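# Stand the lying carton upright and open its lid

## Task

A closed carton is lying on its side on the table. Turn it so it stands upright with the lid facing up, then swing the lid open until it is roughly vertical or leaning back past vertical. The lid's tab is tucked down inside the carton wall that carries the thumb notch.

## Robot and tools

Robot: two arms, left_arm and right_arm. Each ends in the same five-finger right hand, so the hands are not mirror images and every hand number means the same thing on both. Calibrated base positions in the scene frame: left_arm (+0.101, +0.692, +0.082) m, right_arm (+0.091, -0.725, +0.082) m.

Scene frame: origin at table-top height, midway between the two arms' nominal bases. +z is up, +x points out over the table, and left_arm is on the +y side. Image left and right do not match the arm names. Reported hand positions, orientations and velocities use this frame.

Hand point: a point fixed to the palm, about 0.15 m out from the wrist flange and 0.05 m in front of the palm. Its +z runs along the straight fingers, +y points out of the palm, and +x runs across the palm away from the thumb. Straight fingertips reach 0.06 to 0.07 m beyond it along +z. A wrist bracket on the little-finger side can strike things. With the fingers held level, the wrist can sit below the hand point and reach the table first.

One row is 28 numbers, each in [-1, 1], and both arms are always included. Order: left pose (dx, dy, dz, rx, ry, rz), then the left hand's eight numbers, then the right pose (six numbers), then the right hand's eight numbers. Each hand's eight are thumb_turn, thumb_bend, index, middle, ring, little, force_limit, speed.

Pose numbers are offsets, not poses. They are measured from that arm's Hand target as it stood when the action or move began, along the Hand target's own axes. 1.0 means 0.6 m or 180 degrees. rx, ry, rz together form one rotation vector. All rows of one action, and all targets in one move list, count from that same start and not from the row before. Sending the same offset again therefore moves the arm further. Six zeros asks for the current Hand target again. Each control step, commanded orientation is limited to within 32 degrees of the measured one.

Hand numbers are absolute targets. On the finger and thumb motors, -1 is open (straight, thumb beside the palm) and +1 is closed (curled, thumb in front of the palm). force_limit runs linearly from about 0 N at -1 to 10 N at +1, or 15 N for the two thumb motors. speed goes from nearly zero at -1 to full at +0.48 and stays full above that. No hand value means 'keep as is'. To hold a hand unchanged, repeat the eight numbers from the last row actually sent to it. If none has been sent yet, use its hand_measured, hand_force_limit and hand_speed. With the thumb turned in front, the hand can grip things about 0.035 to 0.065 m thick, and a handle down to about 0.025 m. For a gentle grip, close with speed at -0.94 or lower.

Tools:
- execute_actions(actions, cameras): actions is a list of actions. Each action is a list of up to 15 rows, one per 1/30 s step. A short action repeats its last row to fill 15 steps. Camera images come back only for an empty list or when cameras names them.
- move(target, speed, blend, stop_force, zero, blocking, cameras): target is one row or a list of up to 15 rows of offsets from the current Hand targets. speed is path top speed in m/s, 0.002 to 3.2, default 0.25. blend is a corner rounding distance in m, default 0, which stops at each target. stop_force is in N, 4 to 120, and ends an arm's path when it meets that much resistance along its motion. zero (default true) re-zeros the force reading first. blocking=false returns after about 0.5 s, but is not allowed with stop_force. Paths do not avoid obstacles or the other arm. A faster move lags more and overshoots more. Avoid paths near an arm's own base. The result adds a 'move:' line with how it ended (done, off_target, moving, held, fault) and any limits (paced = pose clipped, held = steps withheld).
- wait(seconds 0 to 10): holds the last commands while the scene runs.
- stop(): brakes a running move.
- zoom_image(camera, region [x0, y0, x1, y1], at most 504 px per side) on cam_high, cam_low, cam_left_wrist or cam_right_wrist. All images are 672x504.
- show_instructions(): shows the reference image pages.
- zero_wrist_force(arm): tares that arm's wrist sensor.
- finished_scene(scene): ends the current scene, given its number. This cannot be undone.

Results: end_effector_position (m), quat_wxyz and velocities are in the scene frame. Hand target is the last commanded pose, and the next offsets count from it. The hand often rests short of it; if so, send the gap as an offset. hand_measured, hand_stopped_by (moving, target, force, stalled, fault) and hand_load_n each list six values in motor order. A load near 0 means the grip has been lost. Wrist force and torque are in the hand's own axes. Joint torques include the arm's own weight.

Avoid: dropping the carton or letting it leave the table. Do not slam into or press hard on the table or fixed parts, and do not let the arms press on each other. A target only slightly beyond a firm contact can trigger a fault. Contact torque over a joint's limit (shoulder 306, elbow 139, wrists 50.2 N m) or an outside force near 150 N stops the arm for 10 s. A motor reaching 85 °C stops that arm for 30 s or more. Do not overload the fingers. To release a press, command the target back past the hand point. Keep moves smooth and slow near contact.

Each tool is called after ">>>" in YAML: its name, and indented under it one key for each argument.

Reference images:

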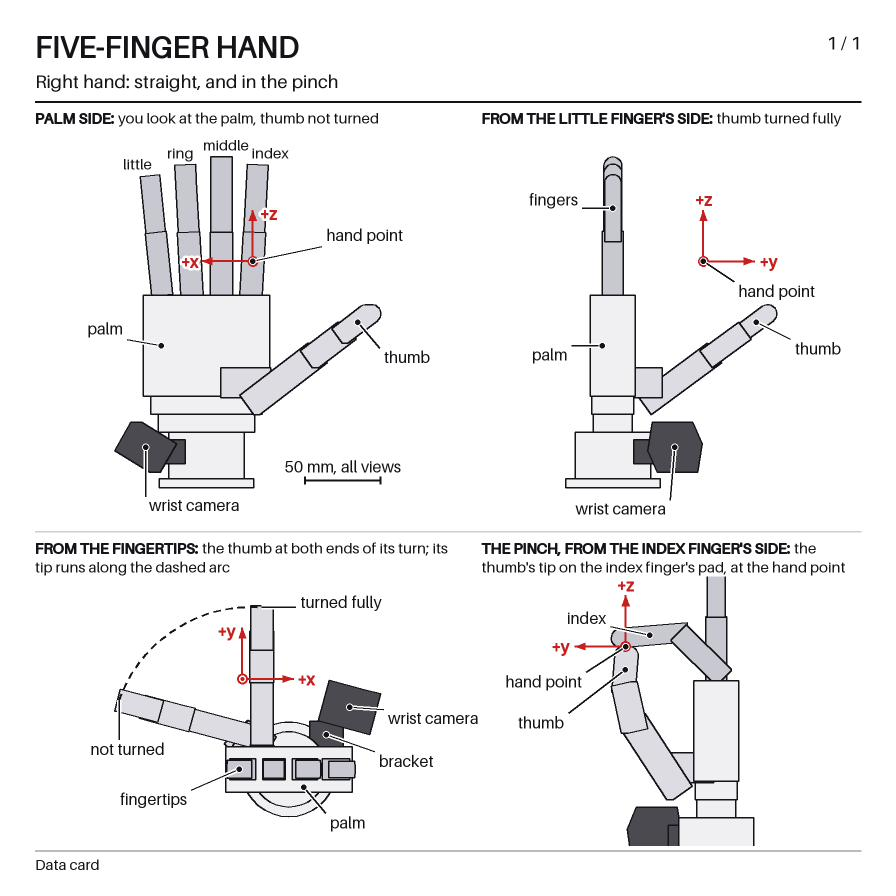

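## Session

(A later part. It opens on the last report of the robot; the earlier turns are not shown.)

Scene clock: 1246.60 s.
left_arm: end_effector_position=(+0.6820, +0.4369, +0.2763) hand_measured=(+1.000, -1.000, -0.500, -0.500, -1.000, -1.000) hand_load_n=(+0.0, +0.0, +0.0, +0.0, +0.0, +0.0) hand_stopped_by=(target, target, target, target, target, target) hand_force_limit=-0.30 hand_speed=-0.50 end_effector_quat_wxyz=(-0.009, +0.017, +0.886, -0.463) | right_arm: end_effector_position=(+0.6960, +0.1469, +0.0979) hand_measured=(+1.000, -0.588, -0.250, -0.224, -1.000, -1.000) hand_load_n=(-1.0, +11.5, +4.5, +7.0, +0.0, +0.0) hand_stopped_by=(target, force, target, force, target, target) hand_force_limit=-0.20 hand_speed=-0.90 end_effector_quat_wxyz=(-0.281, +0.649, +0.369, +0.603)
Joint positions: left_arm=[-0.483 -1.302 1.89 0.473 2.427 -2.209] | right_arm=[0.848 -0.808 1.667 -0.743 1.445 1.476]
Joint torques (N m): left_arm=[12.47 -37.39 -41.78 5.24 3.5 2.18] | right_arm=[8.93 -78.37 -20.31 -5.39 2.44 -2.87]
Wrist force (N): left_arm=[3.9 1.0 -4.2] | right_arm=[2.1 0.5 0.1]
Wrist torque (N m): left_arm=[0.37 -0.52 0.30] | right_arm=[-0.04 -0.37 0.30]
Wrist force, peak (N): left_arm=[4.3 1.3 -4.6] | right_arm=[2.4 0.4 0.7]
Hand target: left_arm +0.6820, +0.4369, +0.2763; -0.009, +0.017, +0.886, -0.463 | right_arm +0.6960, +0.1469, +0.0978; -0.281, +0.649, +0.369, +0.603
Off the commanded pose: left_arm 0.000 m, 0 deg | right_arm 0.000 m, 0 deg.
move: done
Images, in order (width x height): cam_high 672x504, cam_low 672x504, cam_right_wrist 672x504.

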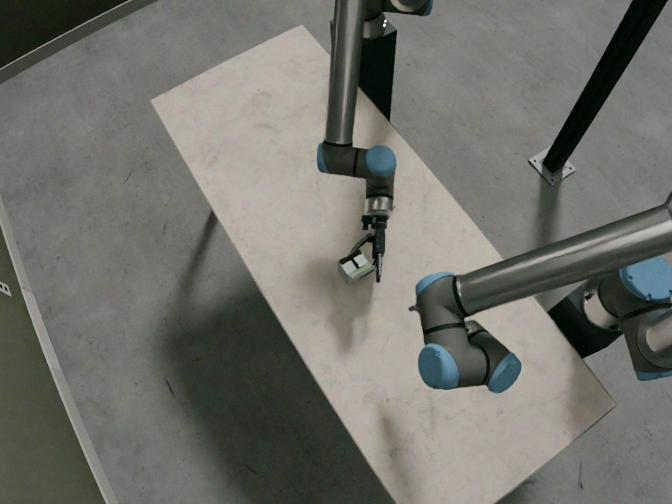

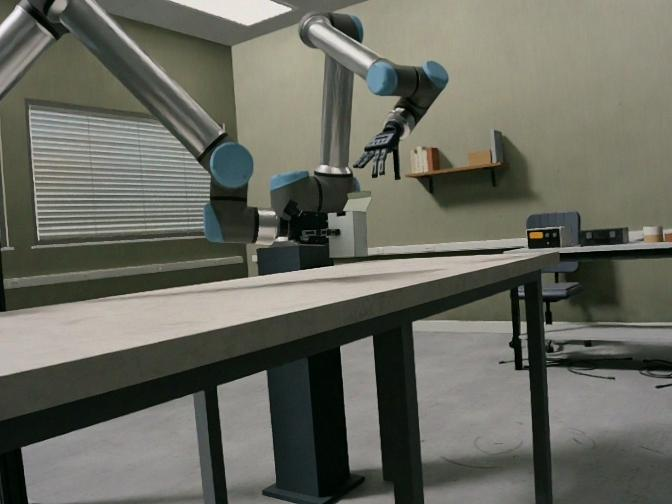

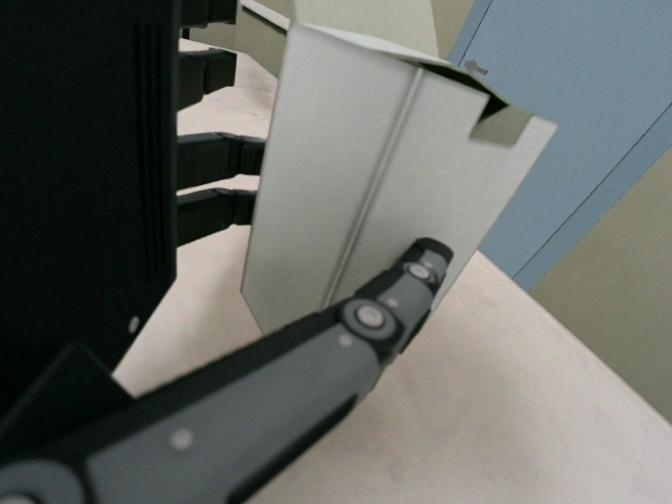

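>>> move:
  target:
    - [0,0,0,0,0,0,1,-1,-0.5,-0.5,-1,-1,-0.3,-0.5,-0.0627,-0.0051,0.0072,0,0,0,1,0.3,-0.25,0.2,-1,-1,-0.2,-0.9]
    - [0,0,0,0,0,0,1,-1,-0.5,-0.5,-1,-1,-0.3,-0.5,-0.0924,-0.0075,0.0106,0,0,0,1,0.3,-0.25,0.2,-1,-1,-0.2,-0.9]
  speed: [0.08,0.015]
  stop_force: 5
  cameras: ["cam_right_wrist","cam_low"]

>>> zoom_image:
  camera: "cam_low"
  region: [270, 140, 470, 300]

Scene clock: 1262.03 s.
left_arm: end_effector_position=(+0.6820, +0.4369, +0.2763) hand_measured=(+1.000, -1.000, -0.500, -0.500, -1.000, -1.000) hand_load_n=(+0.0, +0.0, +0.0, +0.0, +0.0, +0.0) hand_stopped_by=(target, target, target, target, target, target) hand_force_limit=-0.30 hand_speed=-0.50 end_effector_quat_wxyz=(-0.009, +0.017, +0.886, -0.463) | right_arm: end_effector_position=(+0.6960, +0.1468, +0.0486) hand_measured=(+1.000, -0.588, -0.250, -0.224, -1.000, -1.000) hand_load_n=(-1.0, +12.0, +5.0, +6.5, -0.5, +0.0) hand_stopped_by=(target, force, target, force, target, target) hand_force_limit=-0.20 hand_speed=-0.90 end_effector_quat_wxyz=(-0.281, +0.649, +0.369, +0.603)
Joint positions: left_arm=[-0.483 -1.302 1.89 0.473 2.427 -2.209] | right_arm=[0.848 -0.745 1.665 -0.804 1.445 1.476]
Joint torques (N m): left_arm=[12.8 -38.52 -41.36 5.22 3.45 1.82] | right_arm=[7.56 -103.7 -17.69 1.43 -0.35 -1.83]
Wrist force (N): left_arm=[3.7 1.1 -4.1] | right_arm=[1.6 0.1 0.4]
Wrist torque (N m): left_arm=[0.38 -0.50 0.29] | right_arm=[-0.14 -0.34 0.24]
Wrist force, peak (N): left_arm=[4.2 1.6 -4.4] | right_arm=[9.4 1.3 -2.4]
Hand target: left_arm +0.6820, +0.4369, +0.2763; -0.009, +0.017, +0.886, -0.463 | right_arm +0.6960, +0.1468, +0.0486; -0.281, +0.649, +0.369, +0.603 (not the last commanded pose)
Off the commanded pose: left_arm 0.000 m, 0 deg | right_arm 0.007 m, 0 deg.
move: contact (right_arm); path passed 1 of 2 targets
Images, in order (width x height): cam_low 672x504, cam_right_wrist 672x504.

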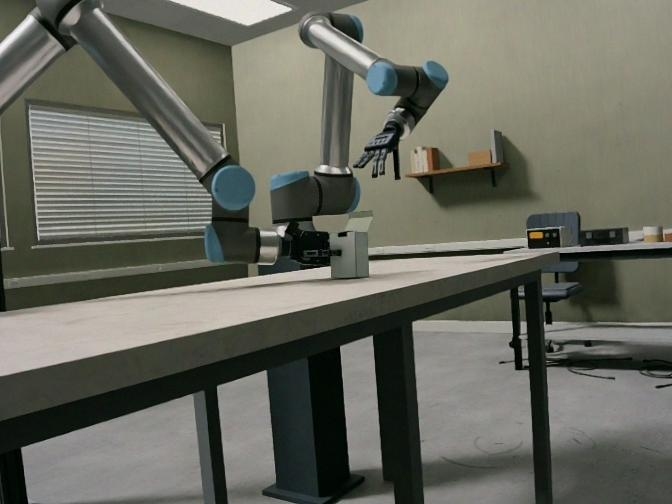

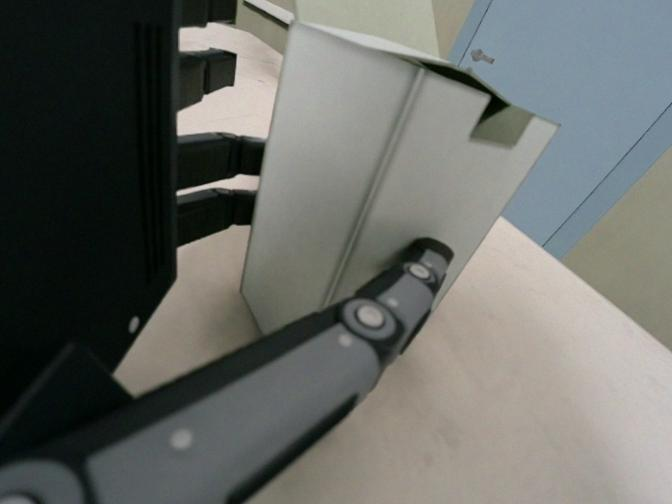

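Scaled by 2.520 from the camera's 672x504 image, which has a finer 960x720 frame.

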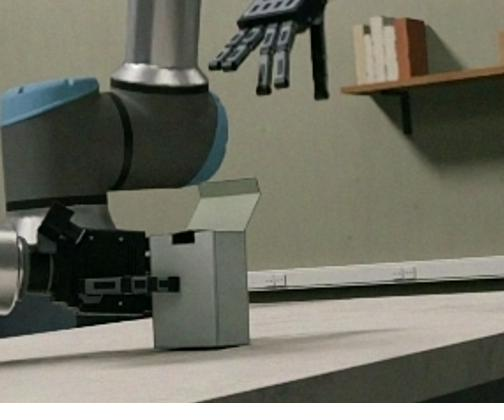

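>>> move:
  target:
    - [0,0,0,0,0,0,1,-1,-0.5,-0.5,-1,-1,-0.3,-0.5,0,0,0,0,0,0,1,-1,-0.6,-0.6,-1,-1,-0.2,-0.7]
    - [0,0,0,0,0,0,1,-1,-0.5,-0.5,-1,-1,-0.3,-0.5,0,-0.0683,-0.0478,0,0,0,1,-1,-0.6,-0.6,-1,-1,-0.2,-0.7]
    - [0,0,0,0,0,0,1,-1,-0.5,-0.5,-1,-1,-0.3,-0.5,0.0527,0.0882,-0.3582,0,0,0,1,-1,-0.6,-0.6,-1,-1,-0.2,-0.7]
  speed: [0.1,0.1,0.25]
  blend: [0,0.01,0]
  cameras: ["cam_right_wrist","cam_low"]

>>> zoom_image:
  camera: "cam_low"
  region: [270, 140, 470, 300]

Scene clock: 1291.60 s.
left_arm: end_effector_position=(+0.6820, +0.4369, +0.2763) hand_measured=(+1.000, -1.000, -0.500, -0.500, -1.000, -1.000) hand_load_n=(+0.0, +0.0, +0.0, +0.0, +0.0, +0.0) hand_stopped_by=(target, target, target, target, target, target) hand_force_limit=-0.30 hand_speed=-0.50 end_effector_quat_wxyz=(-0.009, +0.017, +0.886, -0.463) | right_arm: end_effector_position=(+0.6158, -0.0529, +0.1088) hand_measured=(+1.000, -1.000, -0.600, -0.600, -1.000, -1.000) hand_load_n=(+0.0, +0.0, +0.0, +0.0, +0.0, +0.0) hand_stopped_by=(target, target, target, target, target, target) hand_force_limit=-0.20 hand_speed=-0.70 end_effector_quat_wxyz=(-0.281, +0.649, +0.369, +0.603)
Joint positions: left_arm=[-0.483 -1.302 1.89 0.473 2.427 -2.209] | right_arm=[0.715 -1.036 2.124 -0.969 1.313 1.46]
Joint torques (N m): left_arm=[11.32 -37.74 -40.99 5.07 3.52 1.81] | right_arm=[-16.02 -81.11 -12.59 -4.09 -2.73 -2.9]
Wrist force (N): left_arm=[4.3 1.5 -4.4] | right_arm=[2.1 0.0 0.7]
Wrist torque (N m): left_arm=[0.45 -0.58 0.33] | right_arm=[-0.16 -0.37 0.27]
Wrist force, peak (N): left_arm=[4.1 1.4 -4.7] | right_arm=[2.3 1.2 -1.1]
Hand target: left_arm +0.6820, +0.4369, +0.2763; -0.009, +0.017, +0.886, -0.463 | right_arm +0.6158, -0.0530, +0.1088; -0.281, +0.649, +0.369, +0.603
Off the commanded pose: left_arm 0.000 m, 0 deg | right_arm 0.000 m, 0 deg.
move: done
Images, in order (width x height): cam_low 672x504, cam_right_wrist 672x504.

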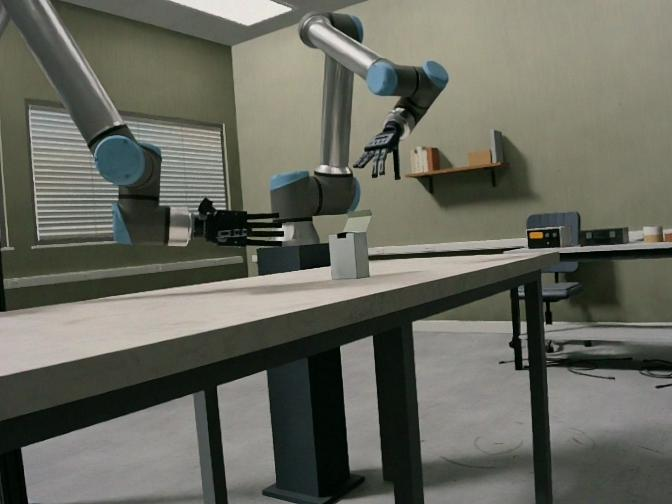

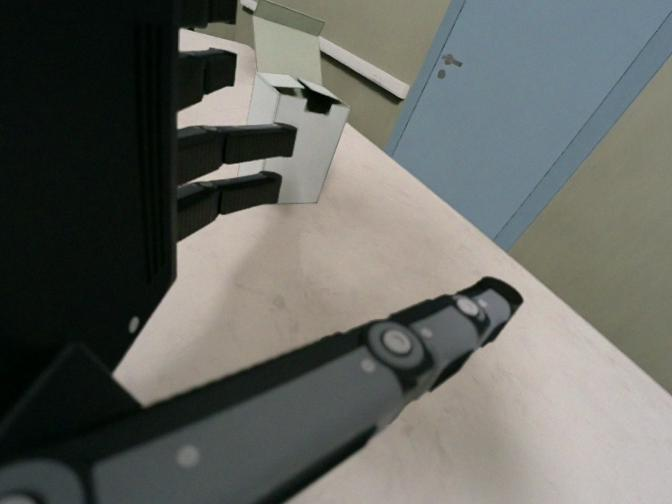

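Scaled by 2.520 from the camera's 672x504 image, which has a finer 960x720 frame.

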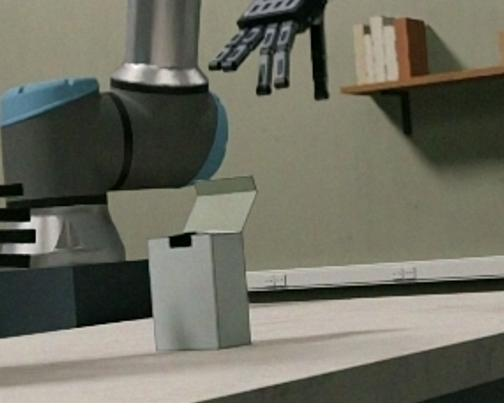

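>>> finished_scene:
  scene: 1

The scene is finished: the task was done.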